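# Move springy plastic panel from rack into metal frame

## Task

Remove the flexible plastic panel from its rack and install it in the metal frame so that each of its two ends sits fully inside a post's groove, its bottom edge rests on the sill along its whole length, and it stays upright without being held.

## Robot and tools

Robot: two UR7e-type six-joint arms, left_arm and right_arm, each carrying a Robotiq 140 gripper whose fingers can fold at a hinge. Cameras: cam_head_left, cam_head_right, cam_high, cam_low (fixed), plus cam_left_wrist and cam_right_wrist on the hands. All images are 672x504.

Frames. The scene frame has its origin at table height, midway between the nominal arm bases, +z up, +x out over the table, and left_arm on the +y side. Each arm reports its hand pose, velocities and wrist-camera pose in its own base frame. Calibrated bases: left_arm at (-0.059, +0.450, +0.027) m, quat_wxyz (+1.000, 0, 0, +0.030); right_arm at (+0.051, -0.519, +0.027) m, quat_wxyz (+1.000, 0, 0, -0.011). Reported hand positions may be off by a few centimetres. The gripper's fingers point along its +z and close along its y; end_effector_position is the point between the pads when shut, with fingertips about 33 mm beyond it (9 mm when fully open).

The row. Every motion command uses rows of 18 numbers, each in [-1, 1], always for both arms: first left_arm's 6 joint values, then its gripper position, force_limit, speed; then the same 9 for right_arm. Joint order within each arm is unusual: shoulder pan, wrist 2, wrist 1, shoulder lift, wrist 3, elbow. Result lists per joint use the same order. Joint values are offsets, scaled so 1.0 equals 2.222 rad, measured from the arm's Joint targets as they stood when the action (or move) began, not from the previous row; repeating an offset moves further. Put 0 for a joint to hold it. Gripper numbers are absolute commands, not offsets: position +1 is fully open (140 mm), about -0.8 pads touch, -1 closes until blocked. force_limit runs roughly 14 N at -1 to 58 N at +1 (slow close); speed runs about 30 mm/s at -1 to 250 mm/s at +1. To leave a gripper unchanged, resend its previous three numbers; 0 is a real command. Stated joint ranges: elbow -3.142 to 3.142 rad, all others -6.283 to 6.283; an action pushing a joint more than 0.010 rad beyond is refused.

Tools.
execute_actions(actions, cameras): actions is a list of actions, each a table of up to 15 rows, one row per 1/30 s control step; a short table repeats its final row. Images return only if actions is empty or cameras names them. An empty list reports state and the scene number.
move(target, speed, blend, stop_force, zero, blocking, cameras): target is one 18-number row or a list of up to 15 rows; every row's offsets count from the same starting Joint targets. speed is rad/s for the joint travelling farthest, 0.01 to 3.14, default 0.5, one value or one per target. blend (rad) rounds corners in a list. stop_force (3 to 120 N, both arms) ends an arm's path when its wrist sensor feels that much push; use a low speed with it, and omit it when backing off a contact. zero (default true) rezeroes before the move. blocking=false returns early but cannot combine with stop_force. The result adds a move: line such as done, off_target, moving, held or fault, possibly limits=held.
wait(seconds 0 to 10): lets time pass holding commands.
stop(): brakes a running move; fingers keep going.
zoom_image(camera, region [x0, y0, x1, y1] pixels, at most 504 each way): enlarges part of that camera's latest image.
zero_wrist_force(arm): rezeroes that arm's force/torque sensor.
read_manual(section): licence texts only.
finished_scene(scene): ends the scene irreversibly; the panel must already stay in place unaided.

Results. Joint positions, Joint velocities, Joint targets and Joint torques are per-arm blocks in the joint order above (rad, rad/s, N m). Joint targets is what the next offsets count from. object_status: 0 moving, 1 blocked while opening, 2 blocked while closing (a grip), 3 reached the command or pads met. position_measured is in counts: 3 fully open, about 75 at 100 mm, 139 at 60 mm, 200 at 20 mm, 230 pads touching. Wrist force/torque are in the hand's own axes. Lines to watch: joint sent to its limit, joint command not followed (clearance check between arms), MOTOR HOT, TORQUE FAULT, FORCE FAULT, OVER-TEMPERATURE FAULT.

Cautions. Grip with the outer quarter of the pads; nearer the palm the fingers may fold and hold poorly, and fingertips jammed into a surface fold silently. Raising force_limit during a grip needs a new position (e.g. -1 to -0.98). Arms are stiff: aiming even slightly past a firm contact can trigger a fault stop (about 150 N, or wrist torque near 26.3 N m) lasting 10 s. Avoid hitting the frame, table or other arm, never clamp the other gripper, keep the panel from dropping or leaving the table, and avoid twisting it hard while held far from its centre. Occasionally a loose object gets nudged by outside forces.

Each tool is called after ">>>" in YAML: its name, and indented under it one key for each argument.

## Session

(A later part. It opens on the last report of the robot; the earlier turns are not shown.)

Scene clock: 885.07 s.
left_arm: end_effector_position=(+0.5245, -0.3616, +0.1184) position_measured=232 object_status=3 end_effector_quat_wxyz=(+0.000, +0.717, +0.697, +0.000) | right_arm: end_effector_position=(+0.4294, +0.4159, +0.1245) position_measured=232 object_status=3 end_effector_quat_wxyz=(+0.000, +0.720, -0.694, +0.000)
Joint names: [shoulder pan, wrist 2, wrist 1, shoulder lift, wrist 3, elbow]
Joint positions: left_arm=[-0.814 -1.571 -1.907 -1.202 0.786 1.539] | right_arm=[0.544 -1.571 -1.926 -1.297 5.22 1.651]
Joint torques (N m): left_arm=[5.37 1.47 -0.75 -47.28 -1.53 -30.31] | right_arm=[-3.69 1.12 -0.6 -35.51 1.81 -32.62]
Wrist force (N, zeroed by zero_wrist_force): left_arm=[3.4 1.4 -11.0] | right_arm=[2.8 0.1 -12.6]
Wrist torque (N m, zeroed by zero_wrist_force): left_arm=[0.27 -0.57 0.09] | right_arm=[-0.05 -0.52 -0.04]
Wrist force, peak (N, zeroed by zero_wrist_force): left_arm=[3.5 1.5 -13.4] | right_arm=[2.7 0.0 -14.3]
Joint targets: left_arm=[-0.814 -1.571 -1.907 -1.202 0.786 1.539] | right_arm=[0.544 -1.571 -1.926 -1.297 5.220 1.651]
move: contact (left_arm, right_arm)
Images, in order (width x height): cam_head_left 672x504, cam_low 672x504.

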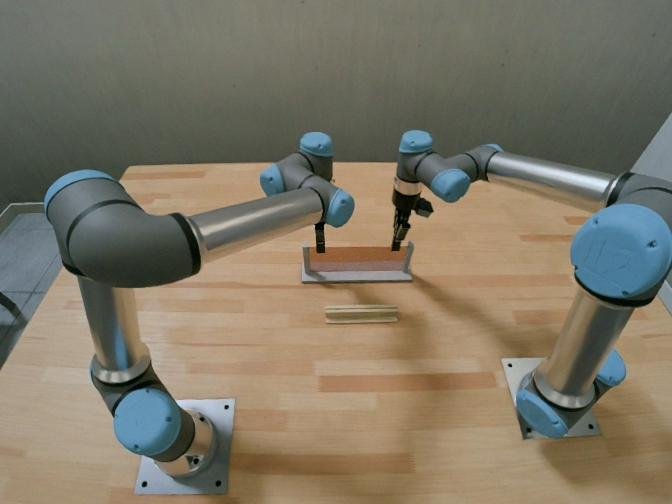

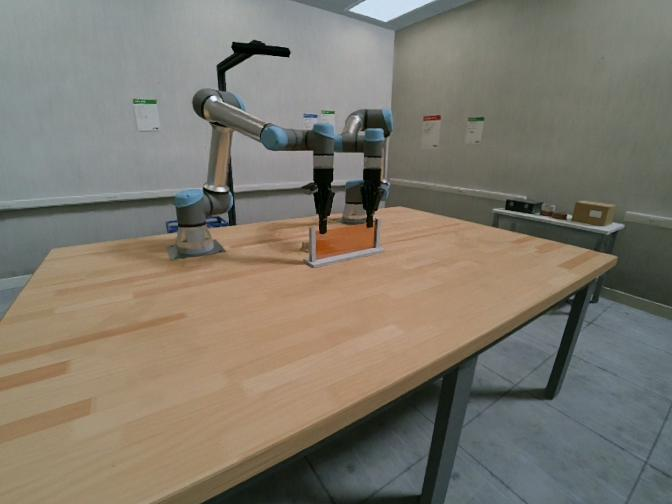

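>>> move:
  target:
    - [0, 0, 0.001179, -0.000381, 0, -0.000798, -0.98, 1, -1, 0, 0, 0.001219, -0.000401, 0, -0.000818, -0.98, 1, -1]
    - [0, 0, 0.001179, -0.000381, 0, -0.000798, -0.4, 1, -1, 0, 0, 0.001219, -0.000401, 0, -0.000818, -0.4, 1, -1]
    - [0, 0, 0.109091, -0.022952, 0, -0.086499, -0.4, 1, -1, 0, 0, 0.111521, -0.023897, 0, -0.087624, -0.4, 1, -1]
  speed: [0.05, 0.05, 0.25]
  cameras: ["all"]

>>> zoom_image:
  camera: "cam_low"
  region: [300, 205, 390, 270]

>>> zoom_image:
  camera: "cam_head_left"
  region: [290, 230, 430, 300]

>>> zoom_image:
  camera: "cam_left_wrist"
  region: [280, 60, 430, 230]

>>> zoom_image:
  camera: "cam_right_wrist"
  region: [280, 60, 430, 230]

>>> zoom_image:
  camera: "cam_high"
  region: [340, 190, 440, 350]

Scene clock: 903.03 s.
left_arm: end_effector_position=(+0.5246, -0.3616, +0.2186) position_measured=179 object_status=3 end_effector_quat_wxyz=(+0.000, +0.717, +0.697, +0.000) end_effector_velocity=(-0.001, +0.000, +0.002) end_effector_angular_velocity=(+0.000, +0.002, +0.001) | right_arm: end_effector_position=(+0.4296, +0.4160, +0.2243) position_measured=179 object_status=3 end_effector_quat_wxyz=(+0.000, +0.720, -0.694, +0.000)
Joint names: [shoulder pan, wrist 2, wrist 1, shoulder lift, wrist 3, elbow]
Joint positions: left_arm=[-0.814 -1.571 -1.665 -1.253 0.786 1.347] | right_arm=[0.544 -1.571 -1.678 -1.35 5.22 1.457]
Joint velocities: left_arm=[0 -0.002 0.005 -0.001 -0.001 -0.003] | right_arm=[within noise]
Joint torques (N m): left_arm=[5.49 -0.9 -0.99 -54.53 -1.33 -36.39] | right_arm=[-3.68 1.05 -1.52 -42.08 1.87 -38.93]
Wrist force (N, zeroed by zero_wrist_force): left_arm=[-0.5 1.4 1.0] | right_arm=[-0.1 -0.1 -0.4]
Wrist torque (N m, zeroed by zero_wrist_force): left_arm=[0.21 0.11 0.03] | right_arm=[-0.08 -0.02 -0.06]
Wrist force, peak (N, zeroed by zero_wrist_force): left_arm=[3.4 1.6 -11.3] | right_arm=[2.9 0.1 -12.7]
Joint targets: left_arm=[-0.814 -1.571 -1.665 -1.253 0.786 1.347] | right_arm=[0.544 -1.571 -1.678 -1.350 5.220 1.456]
move: done

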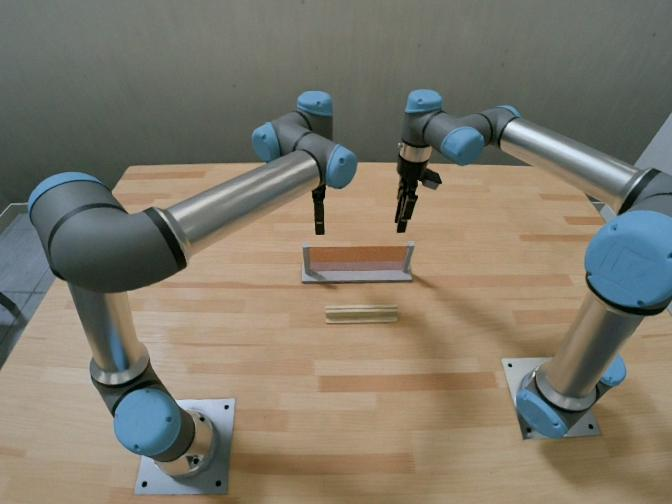

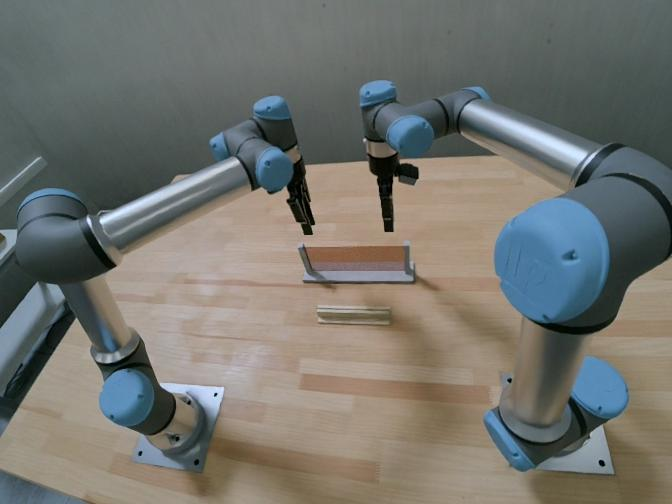

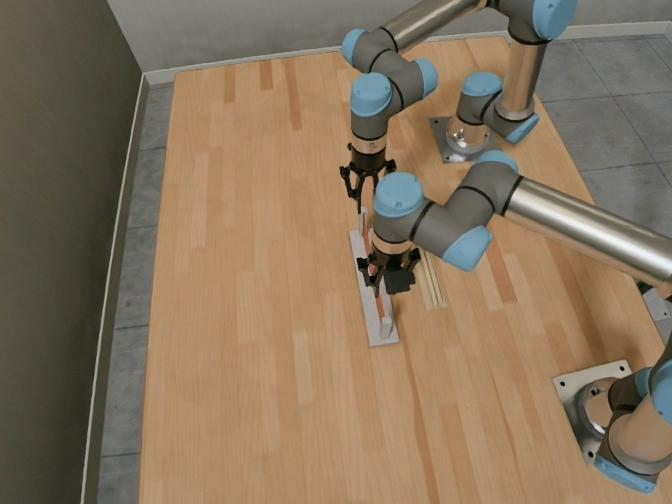

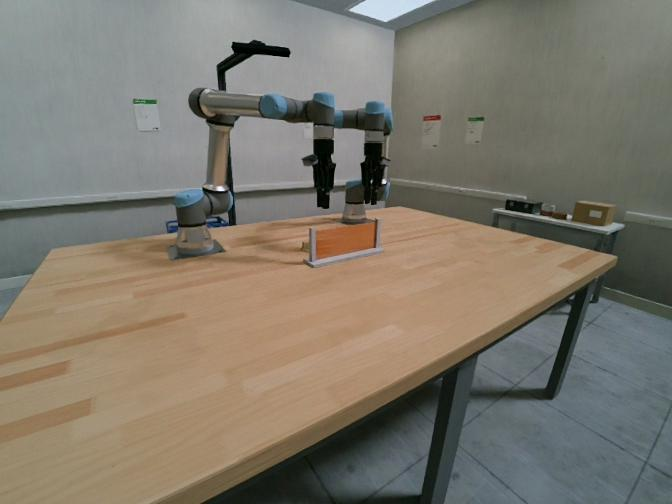

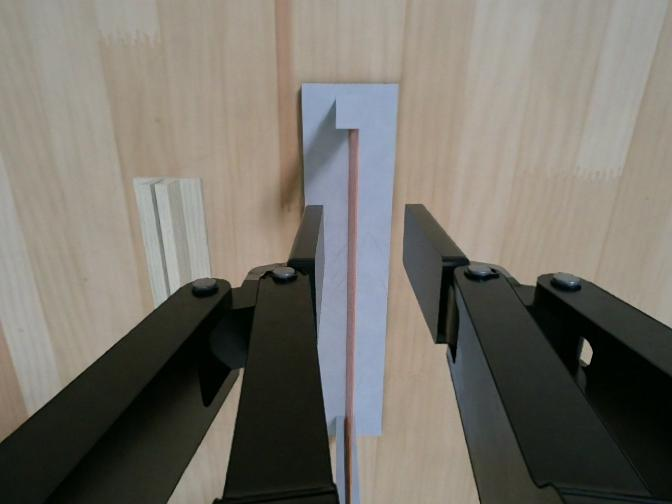

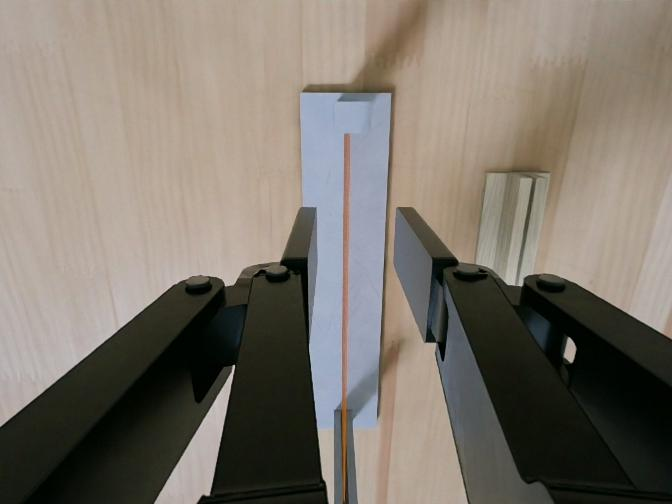

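Scaled by 5.600 from the camera's 672x504 image, which has a finer 960x720 frame.

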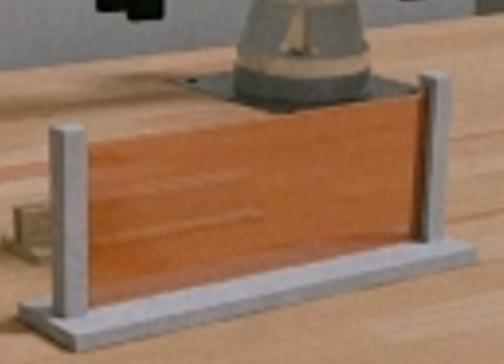

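Scaled by 3.600 from the camera's 672x504 image, which has a finer 960x720 frame.

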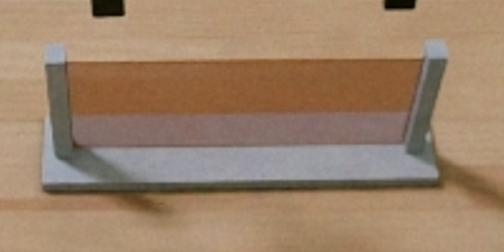

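Scaled by 2.965 from the camera's 672x504 image, which has a finer 960x720 frame.

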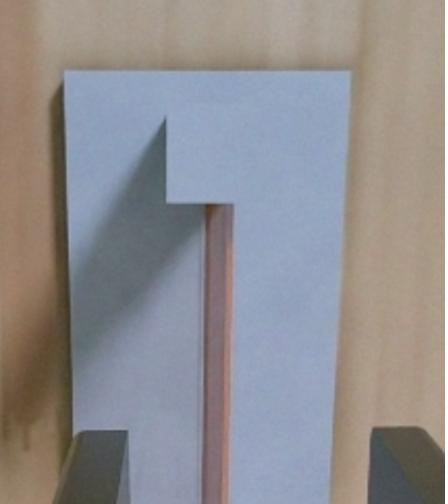

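Scaled by 2.965 from the camera's 672x504 image, which has a finer 960x720 frame.

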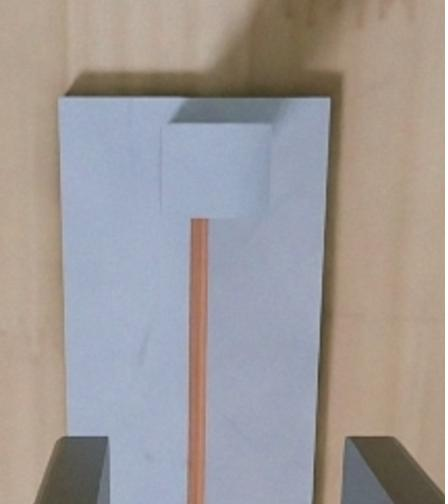

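Scaled by 3.150 from the camera's 672x504 image, which has a finer 960x720 frame.

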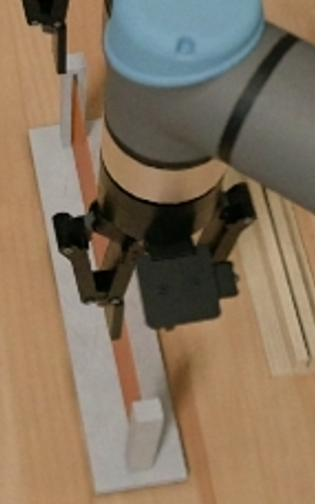

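>>> zoom_image:
  camera: "cam_low"
  region: [365, 212, 390, 252]

>>> zoom_image:
  camera: "cam_low"
  region: [302, 222, 327, 268]

>>> zoom_image:
  camera: "cam_head_left"
  region: [296, 238, 326, 283]

>>> zoom_image:
  camera: "cam_head_left"
  region: [392, 238, 422, 283]

>>> zoom_image:
  camera: "cam_head_right"
  region: [296, 235, 420, 290]

Scaled by 12.600 from the camera's 672x504 image, which has a finer 960x720 frame.

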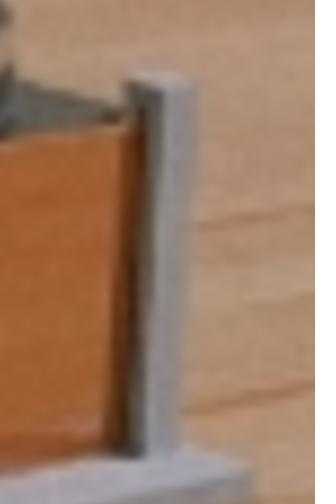

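Scaled by 10.957 from the camera's 672x504 image, which has a finer 960x720 frame.

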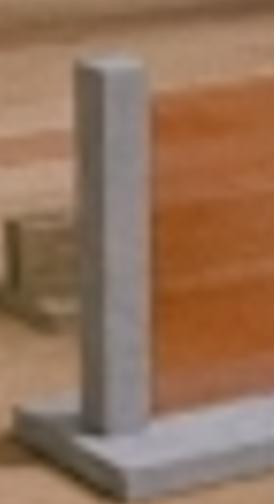

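Scaled by 11.200 from the camera's 672x504 image, which has a finer 960x720 frame.

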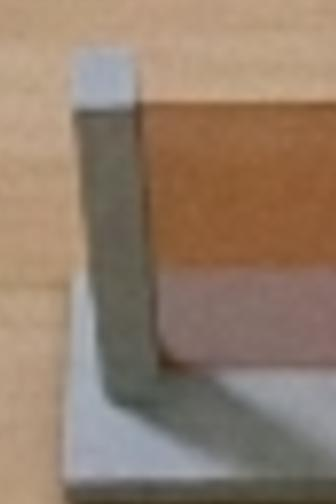

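Scaled by 11.200 from the camera's 672x504 image, which has a finer 960x720 frame.

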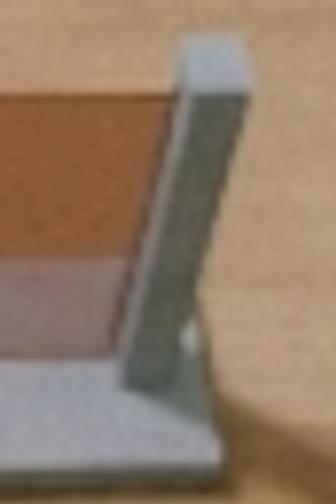

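Scaled by 4.065 from the camera's 672x504 image, which has a finer 960x720 frame.

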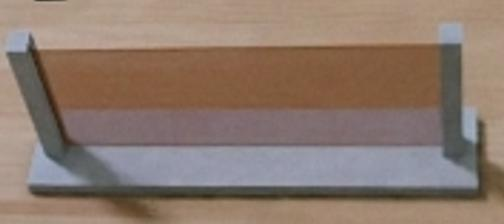

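>>> finished_scene:
  scene: 1

The scene is finished: the task was done.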